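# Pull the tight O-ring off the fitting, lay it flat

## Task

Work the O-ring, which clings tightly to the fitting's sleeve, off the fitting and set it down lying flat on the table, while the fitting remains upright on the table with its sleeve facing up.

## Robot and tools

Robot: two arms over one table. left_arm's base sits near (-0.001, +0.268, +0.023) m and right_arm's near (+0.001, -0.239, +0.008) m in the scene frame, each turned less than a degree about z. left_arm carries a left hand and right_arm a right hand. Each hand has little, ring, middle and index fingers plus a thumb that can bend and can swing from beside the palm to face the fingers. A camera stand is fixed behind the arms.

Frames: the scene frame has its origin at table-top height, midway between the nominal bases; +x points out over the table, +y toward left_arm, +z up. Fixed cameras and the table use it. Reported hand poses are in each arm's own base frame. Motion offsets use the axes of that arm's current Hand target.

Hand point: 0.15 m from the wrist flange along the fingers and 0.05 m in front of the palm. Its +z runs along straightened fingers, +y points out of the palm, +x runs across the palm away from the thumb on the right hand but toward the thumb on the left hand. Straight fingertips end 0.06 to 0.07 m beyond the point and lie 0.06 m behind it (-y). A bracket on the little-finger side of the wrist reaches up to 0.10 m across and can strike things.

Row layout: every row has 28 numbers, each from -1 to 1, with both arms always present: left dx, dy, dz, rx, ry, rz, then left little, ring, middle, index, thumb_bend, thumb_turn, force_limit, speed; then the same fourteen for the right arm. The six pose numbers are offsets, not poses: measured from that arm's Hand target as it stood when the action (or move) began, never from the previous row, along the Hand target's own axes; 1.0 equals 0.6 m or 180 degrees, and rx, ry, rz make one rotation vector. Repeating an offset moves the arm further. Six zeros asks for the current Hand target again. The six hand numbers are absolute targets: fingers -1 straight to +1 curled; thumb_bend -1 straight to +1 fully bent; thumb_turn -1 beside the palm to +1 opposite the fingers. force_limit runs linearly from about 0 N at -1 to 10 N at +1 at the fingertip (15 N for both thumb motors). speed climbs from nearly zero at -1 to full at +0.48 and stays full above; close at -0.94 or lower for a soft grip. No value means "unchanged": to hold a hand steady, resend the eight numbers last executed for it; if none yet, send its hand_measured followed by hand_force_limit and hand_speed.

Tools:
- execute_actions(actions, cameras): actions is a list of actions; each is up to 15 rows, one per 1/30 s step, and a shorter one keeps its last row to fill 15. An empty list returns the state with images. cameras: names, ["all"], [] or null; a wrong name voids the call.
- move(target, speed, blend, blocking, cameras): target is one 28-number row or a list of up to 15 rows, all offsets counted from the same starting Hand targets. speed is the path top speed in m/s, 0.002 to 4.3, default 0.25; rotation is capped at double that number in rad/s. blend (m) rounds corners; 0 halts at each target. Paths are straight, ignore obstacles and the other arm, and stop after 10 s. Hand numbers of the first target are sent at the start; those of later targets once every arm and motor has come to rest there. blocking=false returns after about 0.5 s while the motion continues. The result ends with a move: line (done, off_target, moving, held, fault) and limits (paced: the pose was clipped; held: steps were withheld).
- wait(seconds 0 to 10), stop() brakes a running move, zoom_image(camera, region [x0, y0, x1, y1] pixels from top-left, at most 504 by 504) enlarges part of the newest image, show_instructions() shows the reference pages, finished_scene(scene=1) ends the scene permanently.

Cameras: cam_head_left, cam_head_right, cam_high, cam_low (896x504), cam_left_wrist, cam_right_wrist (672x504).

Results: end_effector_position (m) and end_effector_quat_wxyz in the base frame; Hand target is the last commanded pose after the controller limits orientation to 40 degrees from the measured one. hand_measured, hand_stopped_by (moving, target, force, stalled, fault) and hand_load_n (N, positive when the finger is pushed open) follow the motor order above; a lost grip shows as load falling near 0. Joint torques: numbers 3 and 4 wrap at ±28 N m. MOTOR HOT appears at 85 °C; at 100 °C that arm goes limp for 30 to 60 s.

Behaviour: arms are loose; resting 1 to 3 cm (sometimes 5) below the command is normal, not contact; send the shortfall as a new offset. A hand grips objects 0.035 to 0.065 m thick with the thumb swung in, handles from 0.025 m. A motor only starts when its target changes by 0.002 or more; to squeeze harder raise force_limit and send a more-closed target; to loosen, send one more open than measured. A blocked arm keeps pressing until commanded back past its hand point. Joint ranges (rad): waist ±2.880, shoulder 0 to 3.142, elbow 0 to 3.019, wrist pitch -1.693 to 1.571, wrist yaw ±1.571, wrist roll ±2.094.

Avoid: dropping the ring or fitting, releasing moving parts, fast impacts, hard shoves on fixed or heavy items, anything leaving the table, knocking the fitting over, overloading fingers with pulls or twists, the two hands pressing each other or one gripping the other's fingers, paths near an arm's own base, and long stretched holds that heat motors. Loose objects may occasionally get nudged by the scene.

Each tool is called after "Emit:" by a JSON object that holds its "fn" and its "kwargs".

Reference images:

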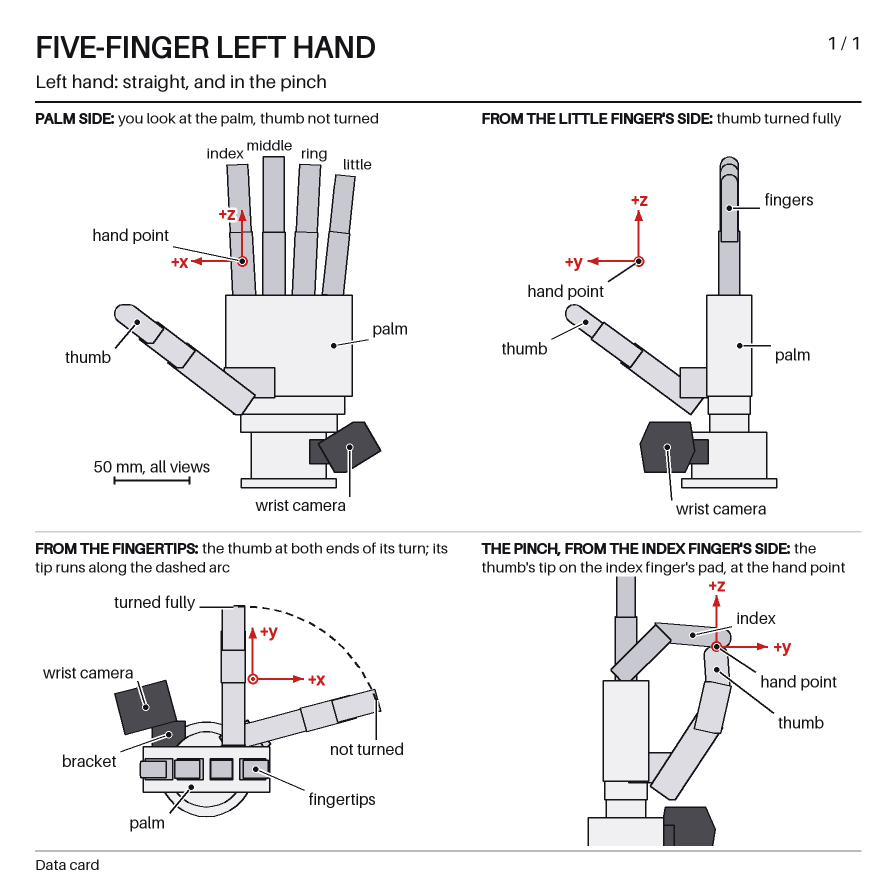

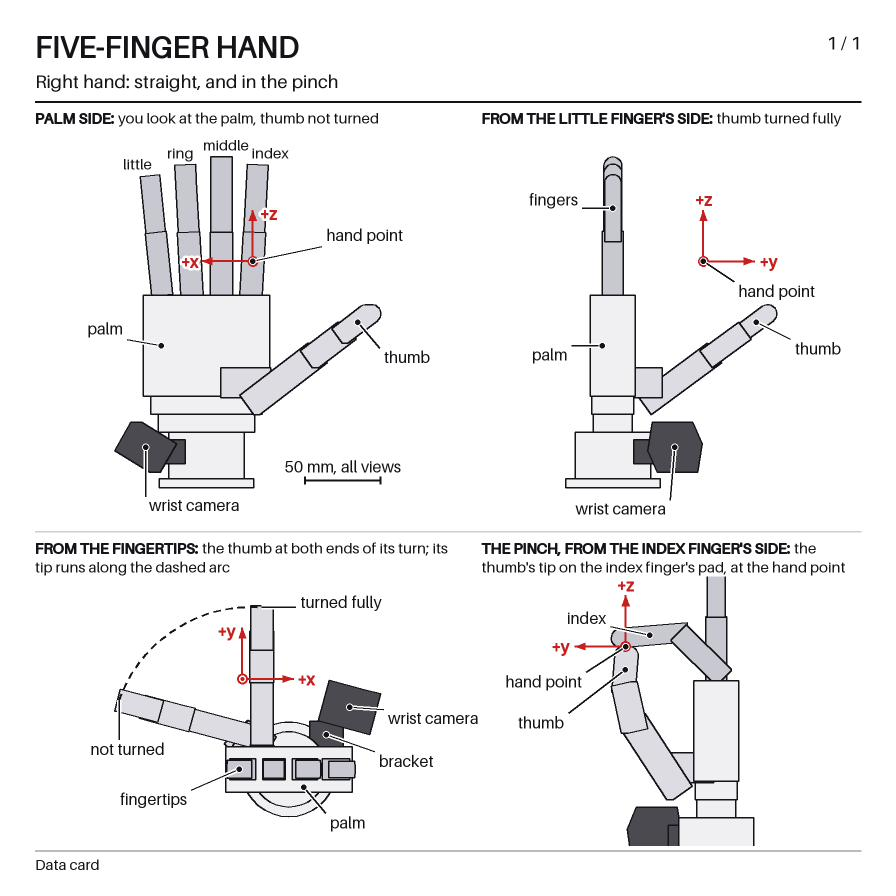

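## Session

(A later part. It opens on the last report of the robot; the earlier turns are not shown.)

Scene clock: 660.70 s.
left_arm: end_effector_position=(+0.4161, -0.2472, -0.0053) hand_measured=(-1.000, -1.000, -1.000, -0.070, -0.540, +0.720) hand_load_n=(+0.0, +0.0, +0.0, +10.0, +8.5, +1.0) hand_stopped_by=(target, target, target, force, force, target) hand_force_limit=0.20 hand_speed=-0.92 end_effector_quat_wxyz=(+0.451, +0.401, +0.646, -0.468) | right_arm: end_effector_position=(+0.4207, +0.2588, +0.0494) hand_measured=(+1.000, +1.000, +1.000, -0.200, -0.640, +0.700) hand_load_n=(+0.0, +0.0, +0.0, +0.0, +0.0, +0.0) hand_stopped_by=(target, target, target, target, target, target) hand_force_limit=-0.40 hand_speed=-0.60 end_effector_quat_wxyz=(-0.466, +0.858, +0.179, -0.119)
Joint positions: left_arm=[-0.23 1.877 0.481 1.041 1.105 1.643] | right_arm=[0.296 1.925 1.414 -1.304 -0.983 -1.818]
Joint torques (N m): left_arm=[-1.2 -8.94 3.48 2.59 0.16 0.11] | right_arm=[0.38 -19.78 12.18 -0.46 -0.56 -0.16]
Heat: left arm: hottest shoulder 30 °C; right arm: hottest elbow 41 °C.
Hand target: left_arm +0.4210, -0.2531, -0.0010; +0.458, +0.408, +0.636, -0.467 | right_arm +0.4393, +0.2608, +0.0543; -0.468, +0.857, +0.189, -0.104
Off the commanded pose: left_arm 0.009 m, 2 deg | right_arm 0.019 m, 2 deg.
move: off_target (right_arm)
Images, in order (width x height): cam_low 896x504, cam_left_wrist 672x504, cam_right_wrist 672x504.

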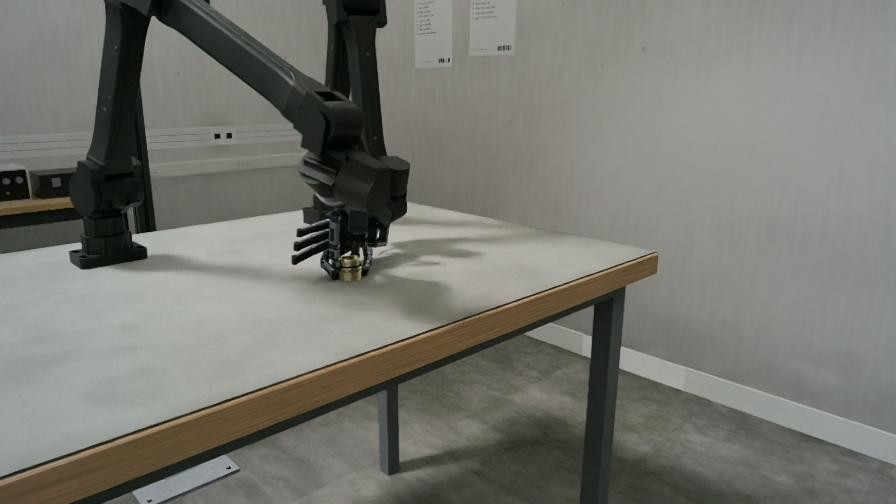

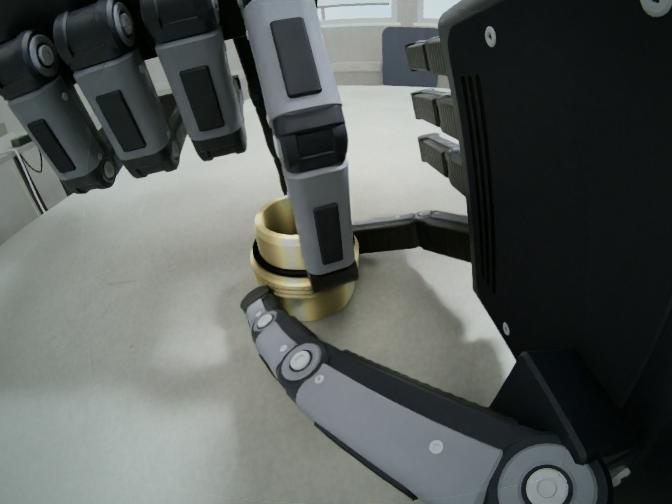

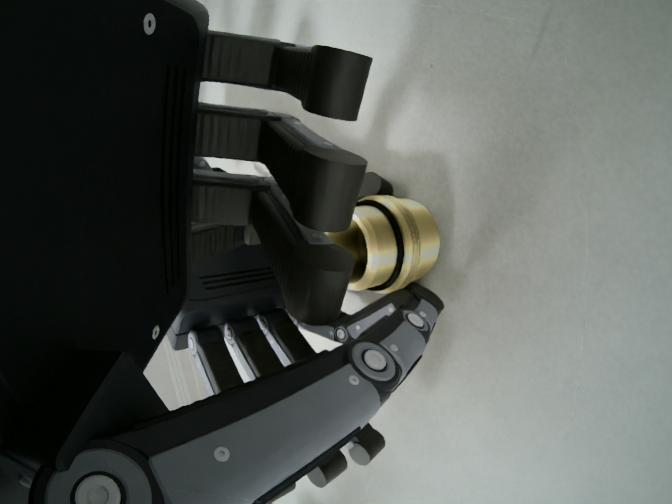

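Emit:
{"fn": "move", "kwargs": {"target": [0,0,0,0,0,0,-1,-1,-1,0.1,-0.30,0.72,0.2,-0.92,0.0133,0,0,0,0,0,1,1,1,-0.2,-0.64,0.7,-0.4,-0.6], "speed": 0.05, "cameras": ["cam_low", "cam_right_wrist", "cam_left_wrist"]}}

Emit:
{"fn": "zoom_image", "kwargs": {"camera": "cam_right_wrist", "region": [320, 180, 500, 330]}}

Emit:
{"fn": "zoom_image", "kwargs": {"camera": "cam_low", "region": [310, 225, 390, 290]}}

Emit:
{"fn": "zoom_image", "kwargs": {"camera": "cam_left_wrist", "region": [240, 190, 380, 300]}}

Scene clock: 673.73 s.
left_arm: end_effector_position=(+0.4161, -0.2472, -0.0053) hand_measured=(-1.000, -1.000, -1.000, -0.070, -0.540, +0.720) hand_load_n=(+0.0, +0.0, +0.0, +10.0, +8.5, +1.0) hand_stopped_by=(target, target, target, force, force, target) hand_force_limit=0.20 hand_speed=-0.92 end_effector_quat_wxyz=(+0.451, +0.401, +0.646, -0.468) | right_arm: end_effector_position=(+0.4303, +0.2618, +0.0496) hand_measured=(+1.000, +1.000, +1.000, -0.200, -0.640, +0.700) hand_load_n=(+0.5, +0.0, +0.0, +0.0, +0.0, +0.0) hand_stopped_by=(target, target, target, target, target, target) hand_force_limit=-0.40 hand_speed=-0.60 end_effector_quat_wxyz=(-0.466, +0.858, +0.182, -0.114)
Joint positions: left_arm=[-0.23 1.877 0.481 1.041 1.105 1.643] | right_arm=[0.296 1.941 1.441 -1.304 -0.983 -1.818]
Joint torques (N m): left_arm=[-1.14 -8.88 3.49 2.58 0.17 0.11] | right_arm=[0.56 -19.84 12.38 -0.76 -0.59 -0.14]
Heat: left arm: hottest shoulder 30 °C; right arm: hottest elbow 41 °C.
Hand target: left_arm +0.4210, -0.2531, -0.0010; +0.458, +0.408, +0.636, -0.467 | right_arm +0.4466, +0.2642, +0.0543; -0.468, +0.857, +0.189, -0.104
Off the commanded pose: left_arm 0.009 m, 2 deg | right_arm 0.017 m, 1 deg.
move: off_target (right_arm)
Images, in order (width x height): cam_low 896x504, cam_left_wrist 672x504, cam_right_wrist 672x504.

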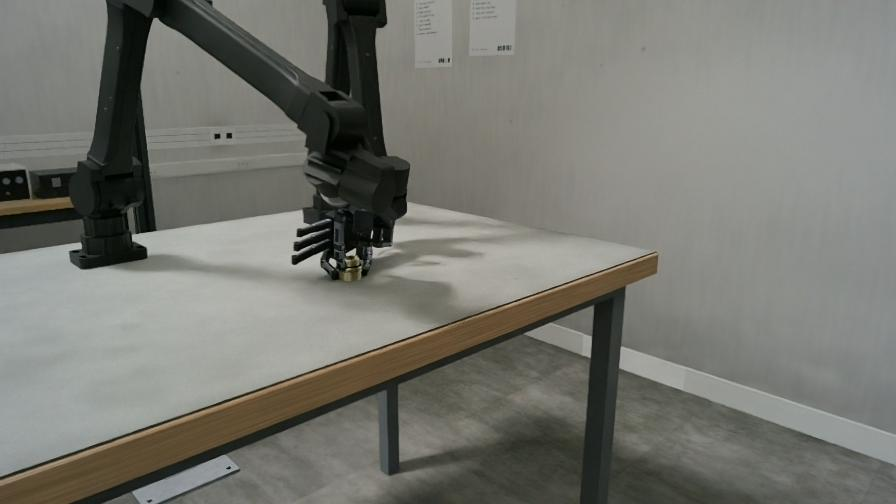

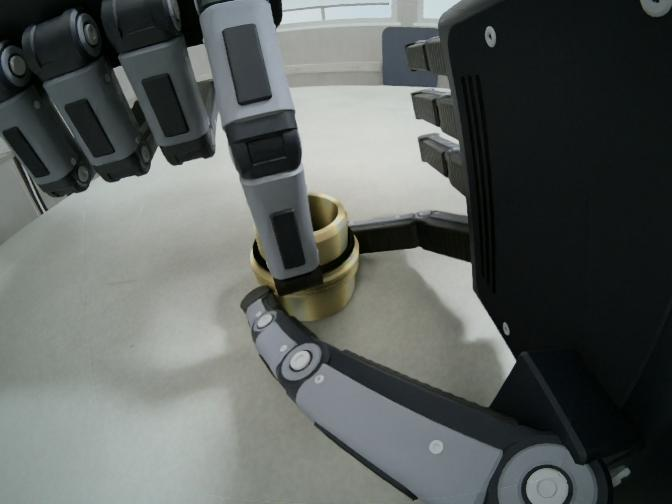

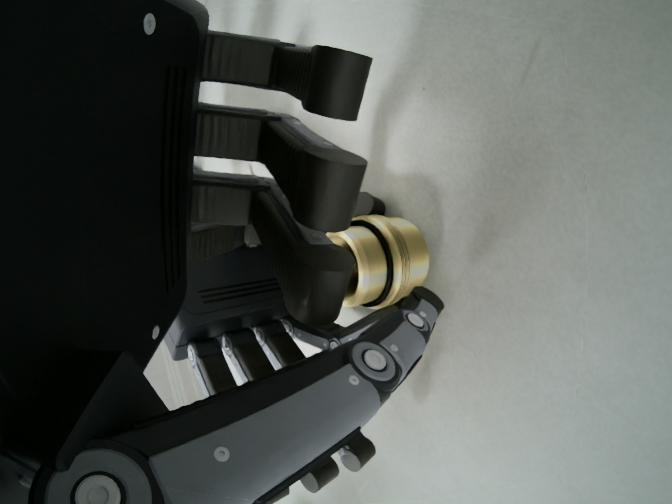

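Scaled by 2.800 from the camera's 672x504 image, which has a finer 960x720 frame.

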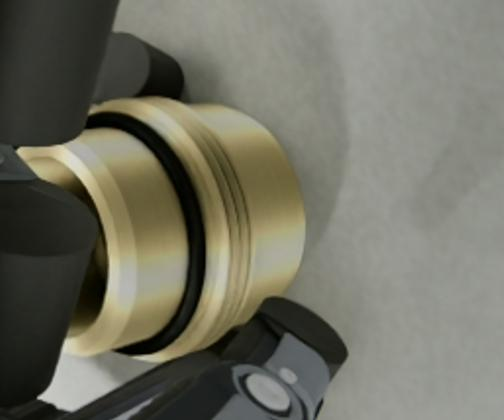

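Scaled by 6.300.

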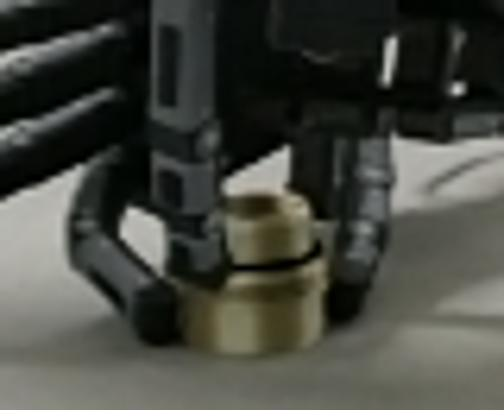

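Scaled by 3.600 from the camera's 672x504 image, which has a finer 960x720 frame.

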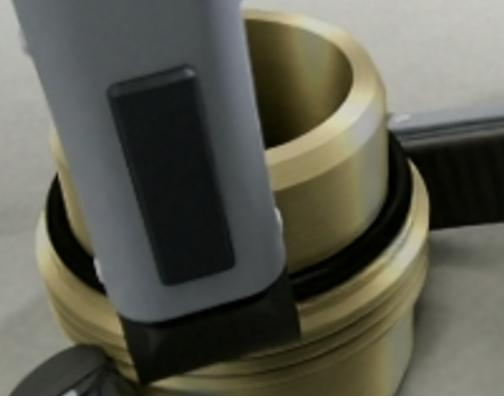

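Emit:
{"fn": "move", "kwargs": {"target": [0,0,0,0,0,0,-1,-1,-1,0.1,-0.30,0.72,0.2,-0.92,0,0,0,0,0,0,1,1,1,0.1,-0.30,0.7,-0.7,-0.92], "speed": 0.05, "cameras": ["cam_low", "cam_right_wrist", "cam_left_wrist"]}}

Emit:
{"fn": "zoom_image", "kwargs": {"camera": "cam_right_wrist", "region": [320, 180, 500, 330]}}

Emit:
{"fn": "zoom_image", "kwargs": {"camera": "cam_low", "region": [310, 225, 390, 290]}}

Emit:
{"fn": "zoom_image", "kwargs": {"camera": "cam_left_wrist", "region": [240, 190, 380, 300]}}

Scene clock: 681.57 s.
left_arm: end_effector_position=(+0.4160, -0.2477, -0.0054) hand_measured=(-1.000, -1.000, -1.000, -0.070, -0.540, +0.720) hand_load_n=(+0.0, +0.0, +0.0, +10.0, +9.0, +1.5) hand_stopped_by=(target, target, target, force, force, target) hand_force_limit=0.20 hand_speed=-0.92 end_effector_quat_wxyz=(+0.451, +0.401, +0.646, -0.468) | right_arm: end_effector_position=(+0.4283, +0.2651, +0.0496) hand_measured=(+1.000, +1.000, +1.000, -0.090, -0.404, +0.700) hand_load_n=(+0.0, +0.0, +0.0, +2.0, +2.0, +0.0) hand_stopped_by=(target, target, target, force, force, target) hand_force_limit=-0.70 hand_speed=-0.92 end_effector_quat_wxyz=(-0.466, +0.858, +0.185, -0.116)
Joint positions: left_arm=[-0.231 1.877 0.481 1.041 1.103 1.643] | right_arm=[0.304 1.941 1.441 -1.304 -0.983 -1.818]
Joint torques (N m): left_arm=[-1.14 -9 3.51 2.55 0.2 0.11] | right_arm=[0.56 -19.96 12.36 -0.77 -0.54 -0.13]
Heat: left arm: hottest shoulder 30 °C; right arm: hottest elbow 41 °C.
Hand target: left_arm +0.4210, -0.2531, -0.0010; +0.458, +0.408, +0.636, -0.467 | right_arm +0.4466, +0.2642, +0.0543; -0.468, +0.857, +0.189, -0.104
Off the commanded pose: left_arm 0.009 m, 2 deg | right_arm 0.019 m, 1 deg.
move: off_target (right_arm)
Images, in order (width x height): cam_low 896x504, cam_left_wrist 672x504, cam_right_wrist 672x504.

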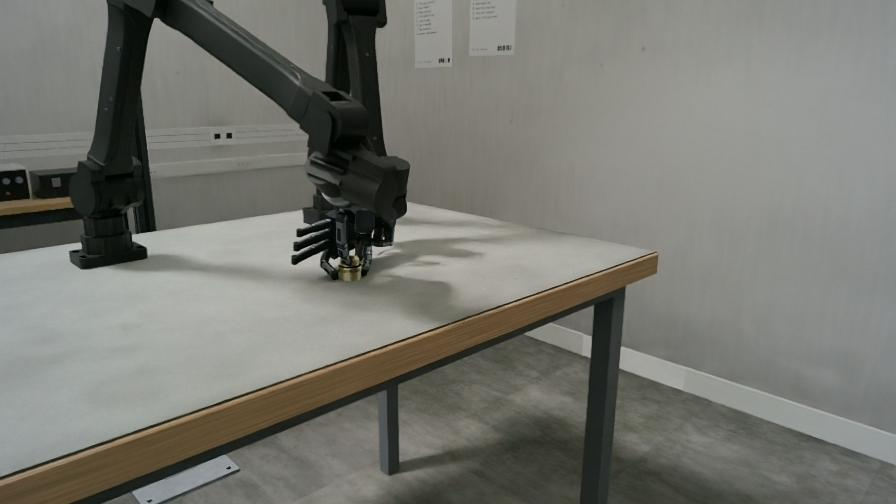

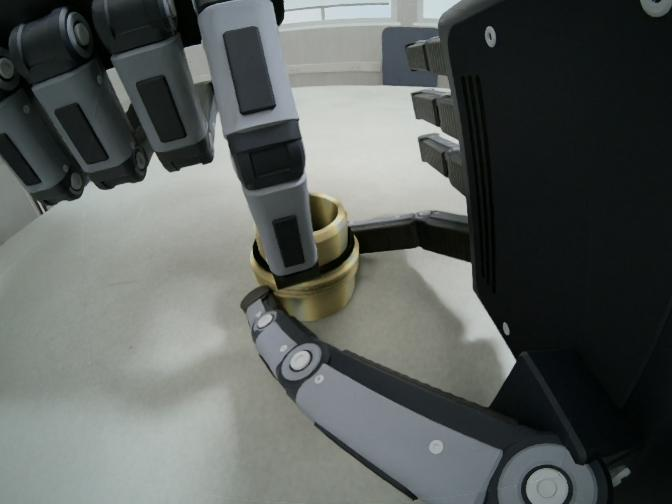

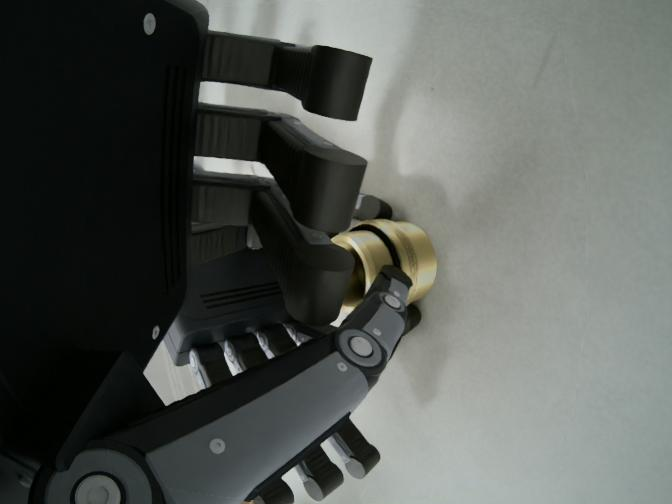

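Scaled by 2.800 from the camera's 672x504 image, which has a finer 960x720 frame.

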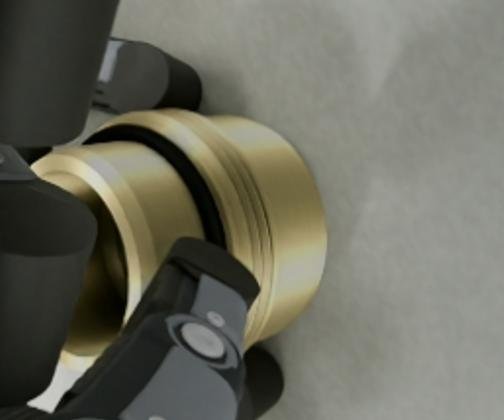

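Scaled by 6.300.

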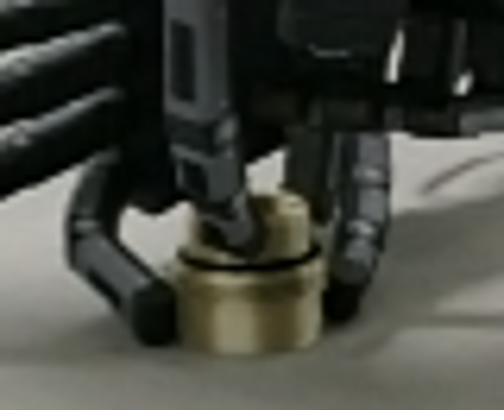

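Scaled by 3.600 from the camera's 672x504 image, which has a finer 960x720 frame.

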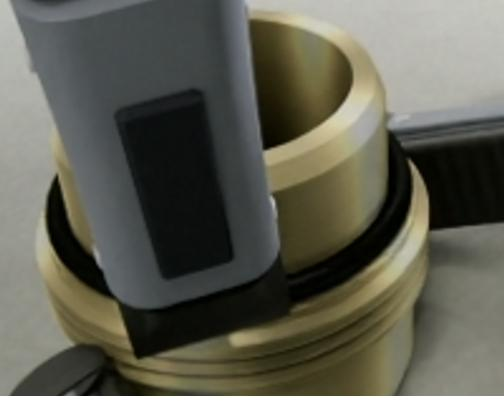

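Emit:
{"fn": "move", "kwargs": {"target": [[0,0,0,0,0,0,-1,-1,-1,0.1,-0.30,0.72,0.2,-0.92,0,0,0,0,0,0,1,1,1,-0.22,-0.58,0.7,-0.7,-0.7],[0,0,0,0,0,0,-1,-1,-1,0.1,-0.30,0.72,0.2,-0.92,-0.0133,0.0084,0.0054,0,0,0,1,1,1,-0.22,-0.58,0.7,-0.7,-0.7]], "speed": 0.05, "cameras": ["cam_low", "cam_right_wrist", "cam_left_wrist"]}}

Emit:
{"fn": "zoom_image", "kwargs": {"camera": "cam_low", "region": [310, 225, 390, 290]}}

Emit:
{"fn": "zoom_image", "kwargs": {"camera": "cam_left_wrist", "region": [240, 190, 380, 300]}}

Scene clock: 694.60 s.
left_arm: end_effector_position=(+0.4160, -0.2477, -0.0054) hand_measured=(-1.000, -1.000, -1.000, -0.070, -0.540, +0.720) hand_load_n=(+0.0, +0.0, +0.0, +10.0, +8.5, +1.0) hand_stopped_by=(target, target, target, force, force, target) hand_force_limit=0.20 hand_speed=-0.92 end_effector_quat_wxyz=(+0.451, +0.401, +0.646, -0.468) | right_arm: end_effector_position=(+0.4287, +0.2644, +0.0496) hand_measured=(+1.000, +1.000, +1.000, -0.220, -0.580, +0.700) hand_load_n=(+0.0, +0.0, +0.0, +0.0, +0.0, +0.0) hand_stopped_by=(target, target, target, target, target, target) hand_force_limit=-0.70 hand_speed=-0.70 end_effector_quat_wxyz=(-0.466, +0.858, +0.185, -0.115)
Joint positions: left_arm=[-0.231 1.877 0.481 1.041 1.103 1.643] | right_arm=[0.303 1.941 1.441 -1.304 -0.983 -1.818]
Joint torques (N m): left_arm=[-1.14 -8.88 3.51 2.56 0.2 0.11] | right_arm=[0.5 -20.78 9.4 0.06 -0.54 -0.18]
Heat: left arm: hottest shoulder 29 °C; right arm: hottest elbow 40 °C.
Hand target: left_arm +0.4210, -0.2531, -0.0010; +0.458, +0.408, +0.636, -0.467 | right_arm +0.4393, +0.2608, +0.0483; -0.468, +0.857, +0.189, -0.104
Off the commanded pose: left_arm 0.009 m, 2 deg | right_arm 0.011 m, 1 deg.
move: off_target (right_arm)
Images, in order (width x height): cam_low 896x504, cam_left_wrist 672x504, cam_right_wrist 672x504.

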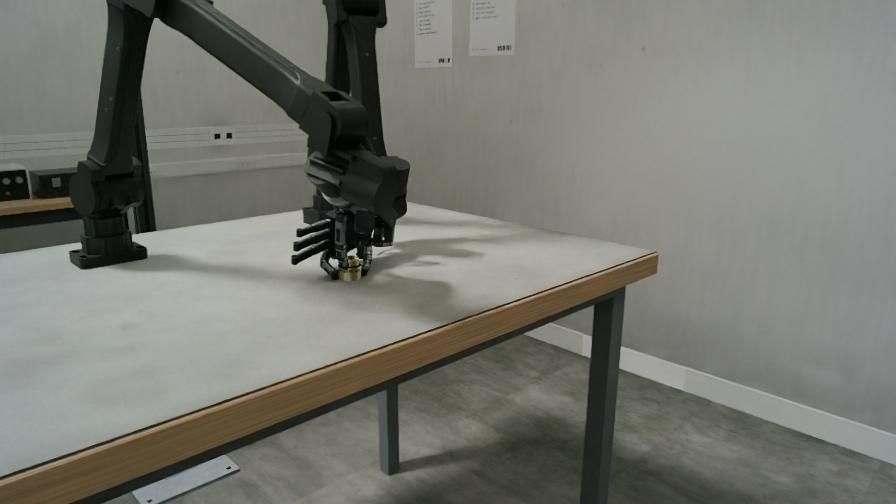

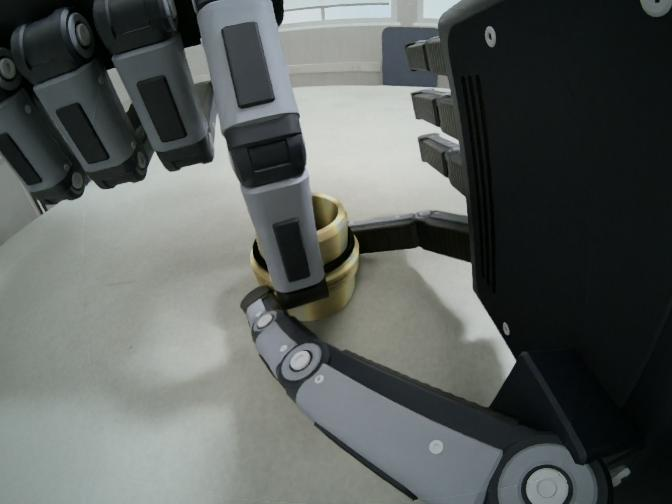

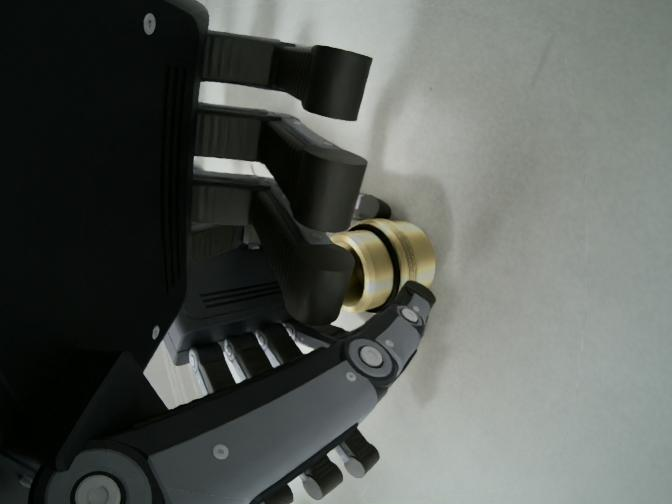

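Scaled by 6.300.

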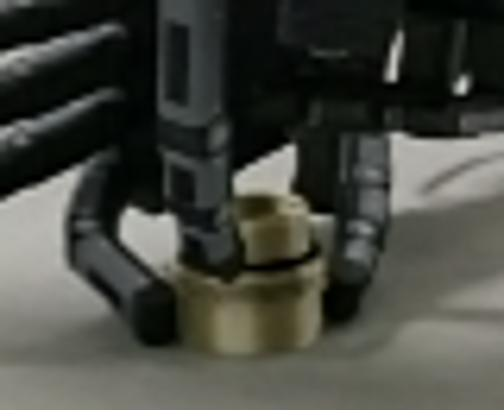

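Scaled by 3.600 from the camera's 672x504 image, which has a finer 960x720 frame.

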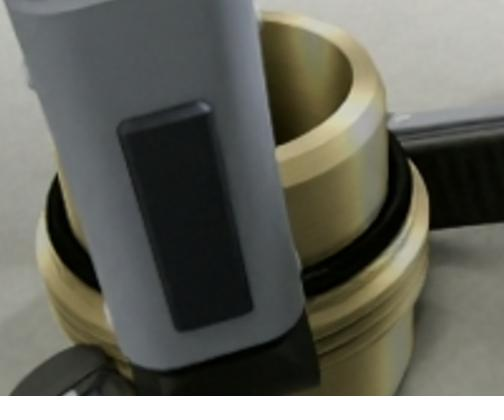

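Emit:
{"fn": "move", "kwargs": {"target": [0,0,0,0,0,0,-1,-1,-1,0.1,-0.30,0.72,0.2,-0.92,-0.0117,0.007,0.0045,0,0,0,1,1,1,-0.22,-0.58,0.7,-0.7,-0.7], "speed": 0.1, "cameras": ["cam_low","cam_left_wrist","cam_right_wrist"]}}

Scene clock: 704.23 s.
left_arm: end_effector_position=(+0.4160, -0.2477, -0.0054) hand_measured=(-1.000, -1.000, -1.000, -0.070, -0.540, +0.720) hand_load_n=(+0.0, +0.0, +0.5, +9.5, +8.5, +2.0) hand_stopped_by=(target, target, target, force, force, target) hand_force_limit=0.20 hand_speed=-0.92 end_effector_quat_wxyz=(+0.451, +0.401, +0.646, -0.468) | right_arm: end_effector_position=(+0.4289, +0.2650, +0.0475) hand_measured=(+1.000, +1.000, +1.000, -0.220, -0.580, +0.700) hand_load_n=(+0.0, +0.0, +0.0, +0.5, +0.0, +0.0) hand_stopped_by=(target, target, target, target, target, target) hand_force_limit=-0.70 hand_speed=-0.70 end_effector_quat_wxyz=(-0.467, +0.857, +0.186, -0.113)
Joint positions: left_arm=[-0.231 1.877 0.481 1.041 1.103 1.643] | right_arm=[0.303 1.941 1.435 -1.292 -0.986 -1.818]
Joint torques (N m): left_arm=[-1.2 -8.94 3.51 2.56 0.19 0.11] | right_arm=[0.32 -21.3 7.2 0.24 -0.44 -0.2]
Heat: left arm: hottest shoulder 29 °C; right arm: hottest elbow 40 °C.
Hand target: left_arm +0.4210, -0.2531, -0.0010; +0.458, +0.408, +0.636, -0.467 | right_arm +0.4330, +0.2578, +0.0433; -0.468, +0.857, +0.189, -0.104
Off the commanded pose: left_arm 0.009 m, 2 deg | right_arm 0.009 m, 1 deg.
move: done
Images, in order (width x height): cam_low 896x504, cam_left_wrist 672x504, cam_right_wrist 672x504.

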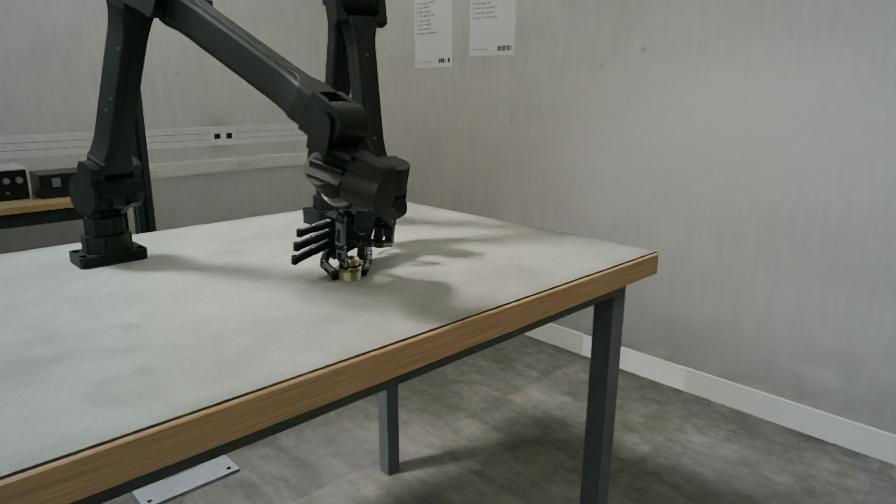

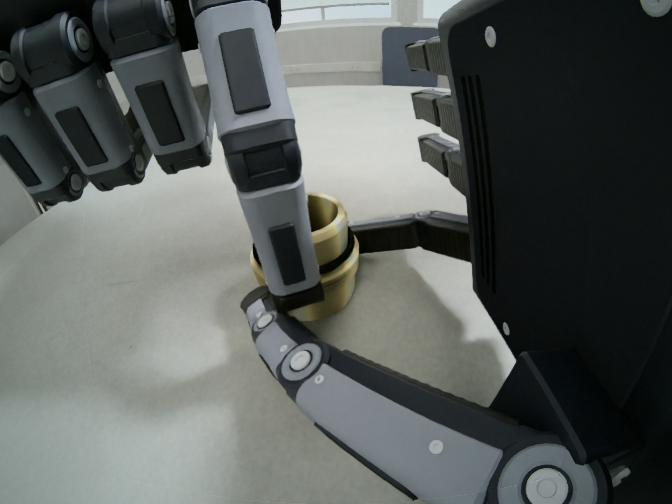

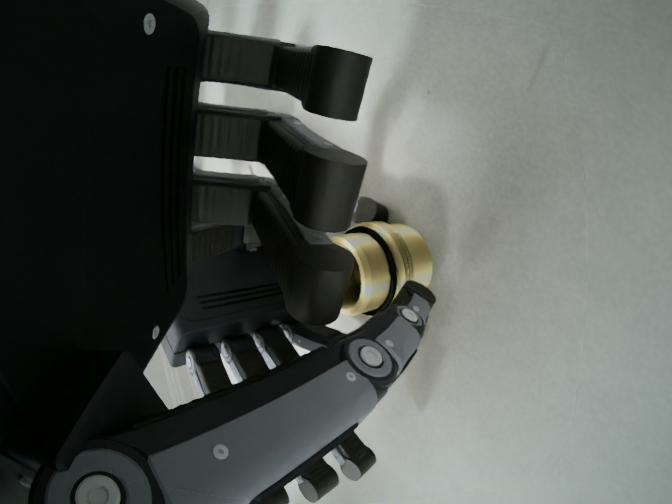

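Emit:
{"fn": "zoom_image", "kwargs": {"camera": "cam_low", "region": [310, 225, 390, 290]}}

Emit:
{"fn": "zoom_image", "kwargs": {"camera": "cam_left_wrist", "region": [240, 190, 380, 300]}}

Emit:
{"fn": "zoom_image", "kwargs": {"camera": "cam_right_wrist", "region": [300, 180, 460, 340]}}

Scaled by 6.300.

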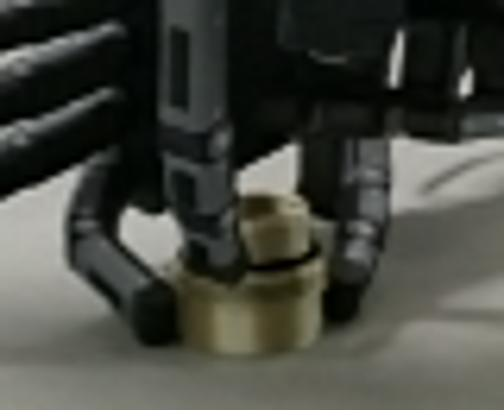

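Scaled by 3.600 from the camera's 672x504 image, which has a finer 960x720 frame.

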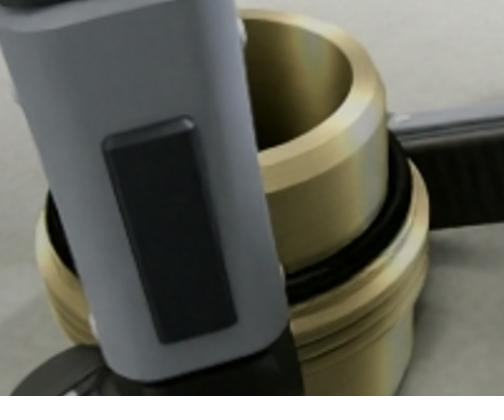

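Scaled by 3.150 from the camera's 672x504 image, which has a finer 960x720 frame.

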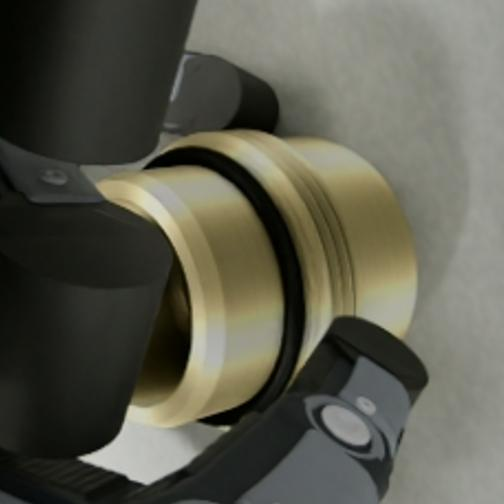

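Emit:
{"fn": "move", "kwargs": {"target": [0,0,0,0,0,0,-1,-1,-1,0.1,-0.30,0.72,0.2,-0.92,-0.0117,0.0035,0.0023,0,0,0,1,1,1,-0.22,-0.58,0.7,-0.7,-0.7], "speed": 0.1, "cameras": ["cam_low","cam_right_wrist"]}}

Scene clock: 713.00 s.
left_arm: end_effector_position=(+0.4160, -0.2477, -0.0054) hand_measured=(-1.000, -1.000, -1.000, -0.070, -0.540, +0.720) hand_load_n=(+0.0, +0.0, +0.0, +10.0, +8.5, +1.0) hand_stopped_by=(target, target, target, force, force, target) hand_force_limit=0.20 hand_speed=-0.92 end_effector_quat_wxyz=(+0.451, +0.401, +0.646, -0.468) | right_arm: end_effector_position=(+0.4203, +0.2577, +0.0414) hand_measured=(+1.000, +1.000, +1.000, -0.220, -0.580, +0.700) hand_load_n=(+0.0, +0.0, +0.0, +0.0, +0.0, +0.0) hand_stopped_by=(target, target, target, target, target, target) hand_force_limit=-0.70 hand_speed=-0.70 end_effector_quat_wxyz=(-0.466, +0.858, +0.182, -0.115)
Joint positions: left_arm=[-0.231 1.877 0.481 1.041 1.103 1.643] | right_arm=[0.295 1.928 1.397 -1.277 -0.982 -1.821]
Joint torques (N m): left_arm=[-1.14 -8.88 3.49 2.55 0.21 0.11] | right_arm=[0.21 -20.95 8.13 0.18 -0.55 -0.19]
Heat: left arm: hottest shoulder 29 °C; right arm: hottest elbow 39 °C.
Hand target: left_arm +0.4210, -0.2531, -0.0010; +0.458, +0.408, +0.636, -0.467 | right_arm +0.4266, +0.2549, +0.0408; -0.468, +0.857, +0.189, -0.104
Off the commanded pose: left_arm 0.009 m, 2 deg | right_arm 0.007 m, 2 deg.
move: done
Images, in order (width x height): cam_low 896x504, cam_right_wrist 672x504.

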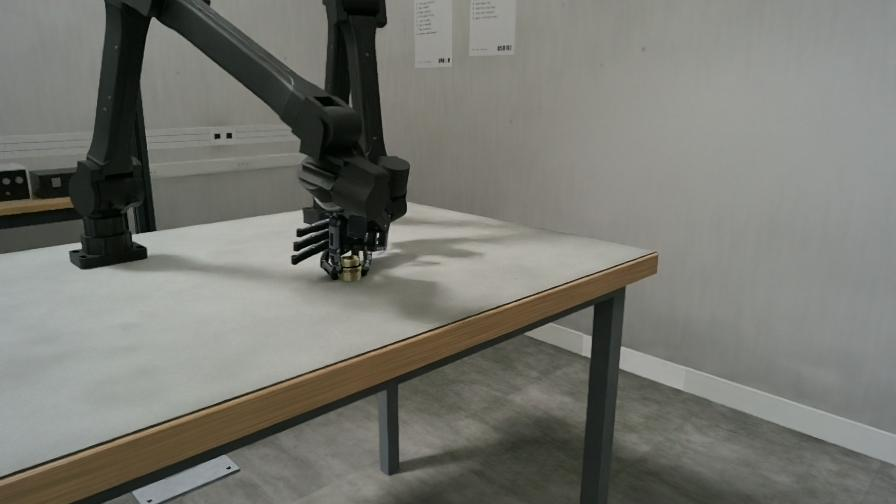

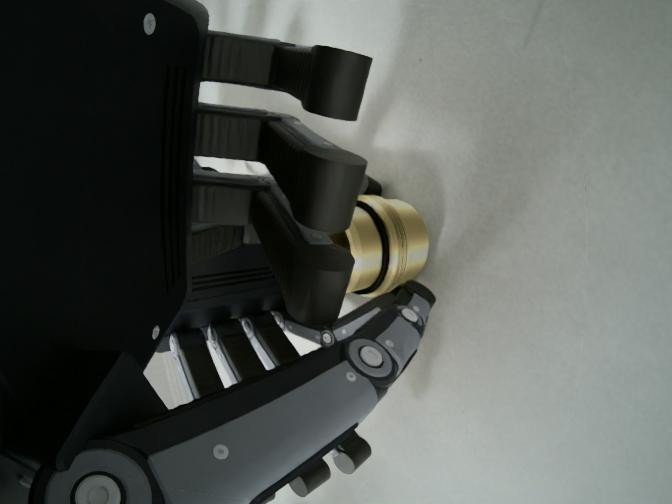

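Emit:
{"fn": "zoom_image", "kwargs": {"camera": "cam_low", "region": [310, 225, 390, 290]}}

Emit:
{"fn": "zoom_image", "kwargs": {"camera": "cam_right_wrist", "region": [300, 160, 460, 320]}}

Emit:
{"fn": "wait", "kwargs": {"seconds": 0.1, "cameras": ["cam_left_wrist","cam_high","cam_head_right"]}}

Emit:
{"fn": "zoom_image", "kwargs": {"camera": "cam_left_wrist", "region": [240, 190, 380, 300]}}

Scaled by 6.300.

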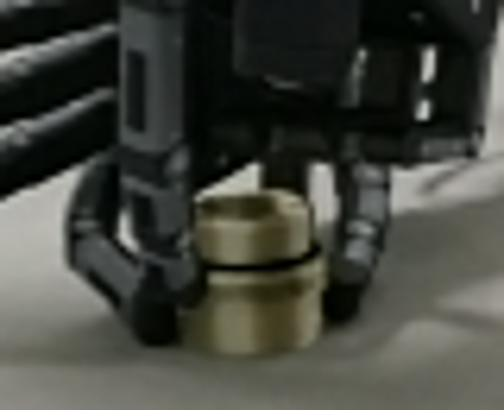

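Scaled by 3.150 from the camera's 672x504 image, which has a finer 960x720 frame.

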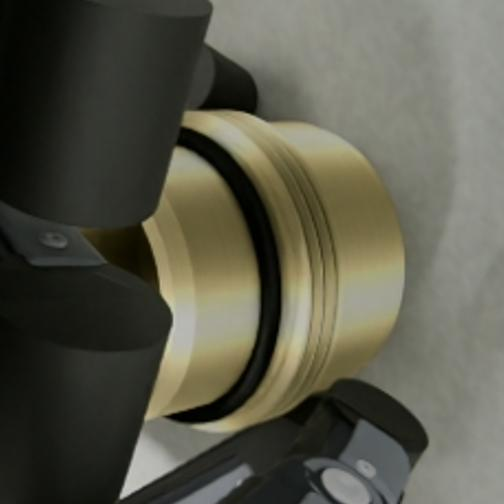

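Scene clock: 714.83 s.
left_arm: end_effector_position=(+0.4160, -0.2477, -0.0054) hand_measured=(-1.000, -1.000, -1.000, -0.070, -0.540, +0.720) hand_load_n=(+0.0, +0.0, +0.0, +10.0, +9.0, +1.0) hand_stopped_by=(target, target, target, force, force, target) hand_force_limit=0.20 hand_speed=-0.92 end_effector_quat_wxyz=(+0.451, +0.401, +0.646, -0.468) | right_arm: end_effector_position=(+0.4203, +0.2577, +0.0414) hand_measured=(+1.000, +1.000, +1.000, -0.220, -0.580, +0.700) hand_load_n=(+0.5, +0.0, +0.0, +0.0, +0.0, +0.0) hand_stopped_by=(target, target, target, target, target, target) hand_force_limit=-0.70 hand_speed=-0.70 end_effector_quat_wxyz=(-0.466, +0.858, +0.182, -0.115)
Joint positions: left_arm=[-0.231 1.877 0.481 1.041 1.103 1.643] | right_arm=[0.295 1.928 1.397 -1.277 -0.982 -1.821]
Joint torques (N m): left_arm=[-1.14 -8.94 3.51 2.55 0.21 0.11] | right_arm=[0.15 -21.01 8.09 0.21 -0.55 -0.2]
Heat: left arm: hottest shoulder 29 °C; right arm: hottest elbow 39 °C.
Hand target: left_arm +0.4210, -0.2531, -0.0010; +0.458, +0.408, +0.636, -0.467 | right_arm +0.4266, +0.2549, +0.0408; -0.468, +0.857, +0.189, -0.104
Off the commanded pose: left_arm 0.009 m, 2 deg | right_arm 0.007 m, 2 deg.
wait: 0.10 s; at rest from the start
Images, in order (width x height): cam_head_right 896x504, cam_high 896x504, cam_left_wrist 672x504.

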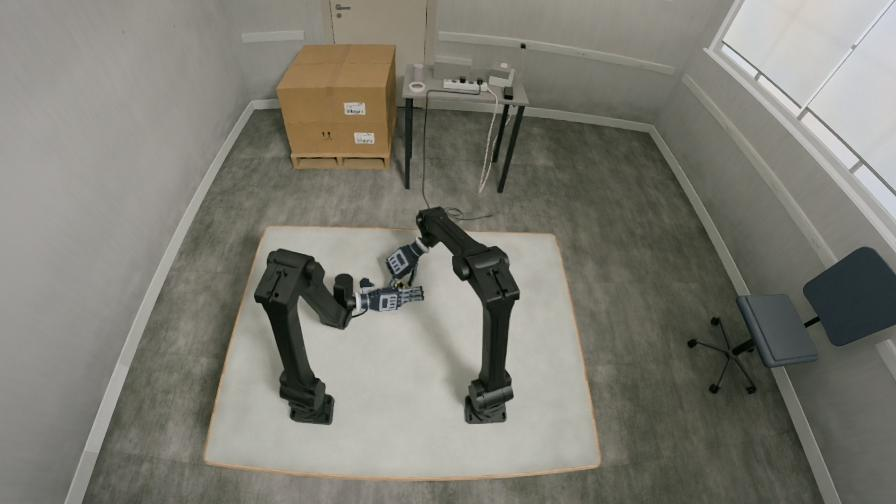

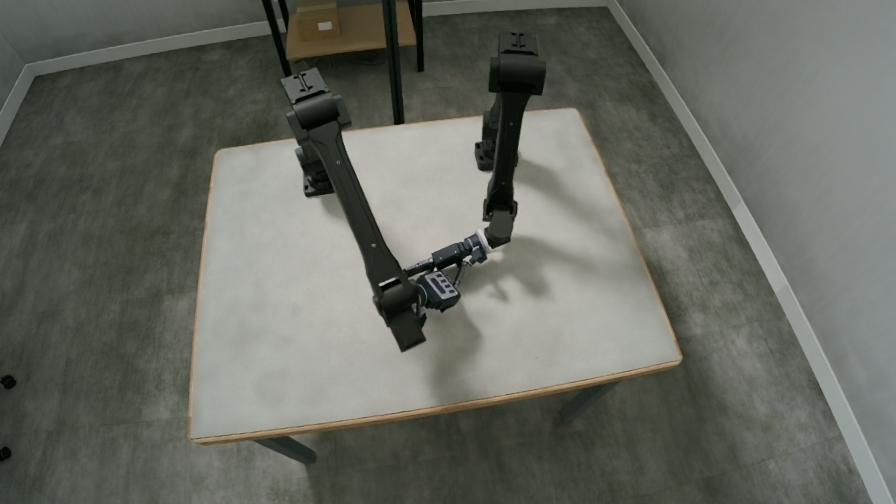

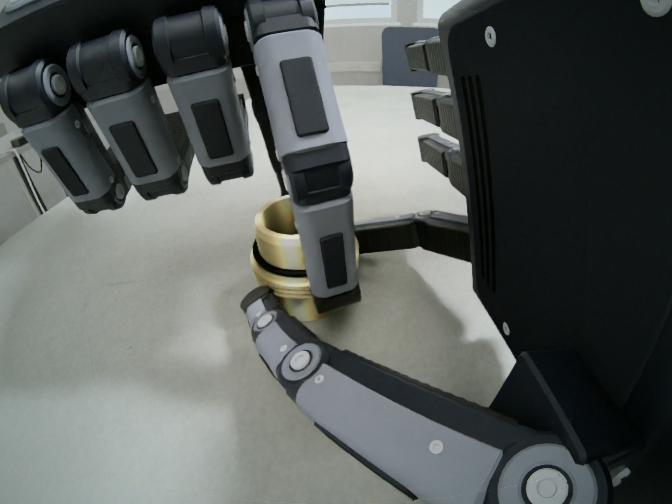

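Scaled by 3.600 from the camera's 672x504 image, which has a finer 960x720 frame.

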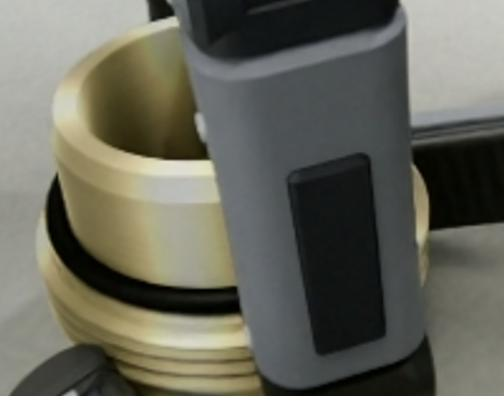

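Emit:
{"fn": "wait", "kwargs": {"seconds": 0.1, "cameras": ["cam_low"]}}

Emit:
{"fn": "zoom_image", "kwargs": {"camera": "cam_low", "region": [325, 245, 375, 285]}}

Scene clock: 720.83 s.
left_arm: end_effector_position=(+0.4160, -0.2477, -0.0054) hand_measured=(-1.000, -1.000, -1.000, -0.070, -0.540, +0.720) hand_load_n=(+0.0, +0.0, +0.0, +9.5, +8.5, +0.5) hand_stopped_by=(target, target, target, force, force, target) hand_force_limit=0.20 hand_speed=-0.92 end_effector_quat_wxyz=(+0.451, +0.401, +0.646, -0.468) | right_arm: end_effector_position=(+0.4203, +0.2577, +0.0414) hand_measured=(+1.000, +1.000, +1.000, -0.220, -0.580, +0.700) hand_load_n=(+0.0, +0.0, +0.0, +0.0, +0.0, +0.0) hand_stopped_by=(target, target, target, target, target, target) hand_force_limit=-0.70 hand_speed=-0.70 end_effector_quat_wxyz=(-0.466, +0.858, +0.182, -0.115)
Joint positions: left_arm=[-0.231 1.877 0.481 1.041 1.103 1.643] | right_arm=[0.295 1.928 1.397 -1.277 -0.982 -1.821]
Joint torques (N m): left_arm=[-1.14 -9 3.48 2.56 0.2 0.11] | right_arm=[0.21 -21.01 8.09 0.17 -0.55 -0.2]
Heat: left arm: hottest shoulder 29 °C; right arm: hottest elbow 39 °C.
Hand target: left_arm +0.4210, -0.2531, -0.0010; +0.458, +0.408, +0.636, -0.467 | right_arm +0.4266, +0.2549, +0.0408; -0.468, +0.857, +0.189, -0.104
Off the commanded pose: left_arm 0.009 m, 2 deg | right_arm 0.007 m, 2 deg.
wait: 0.10 s; at rest from the start
Images, in order (width x height): cam_low 896x504.

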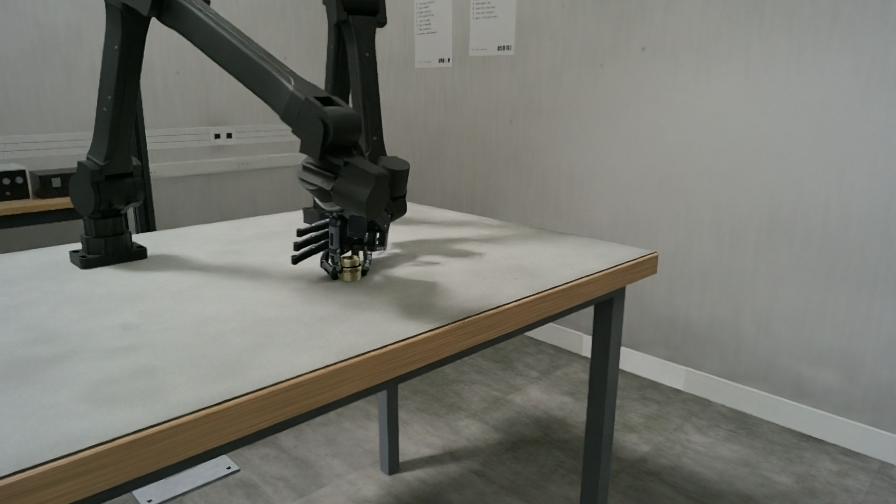

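Scaled by 10.080.

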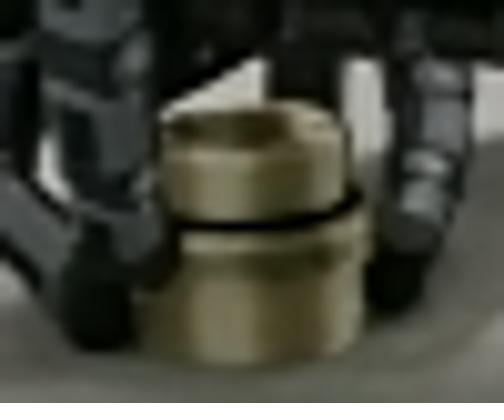

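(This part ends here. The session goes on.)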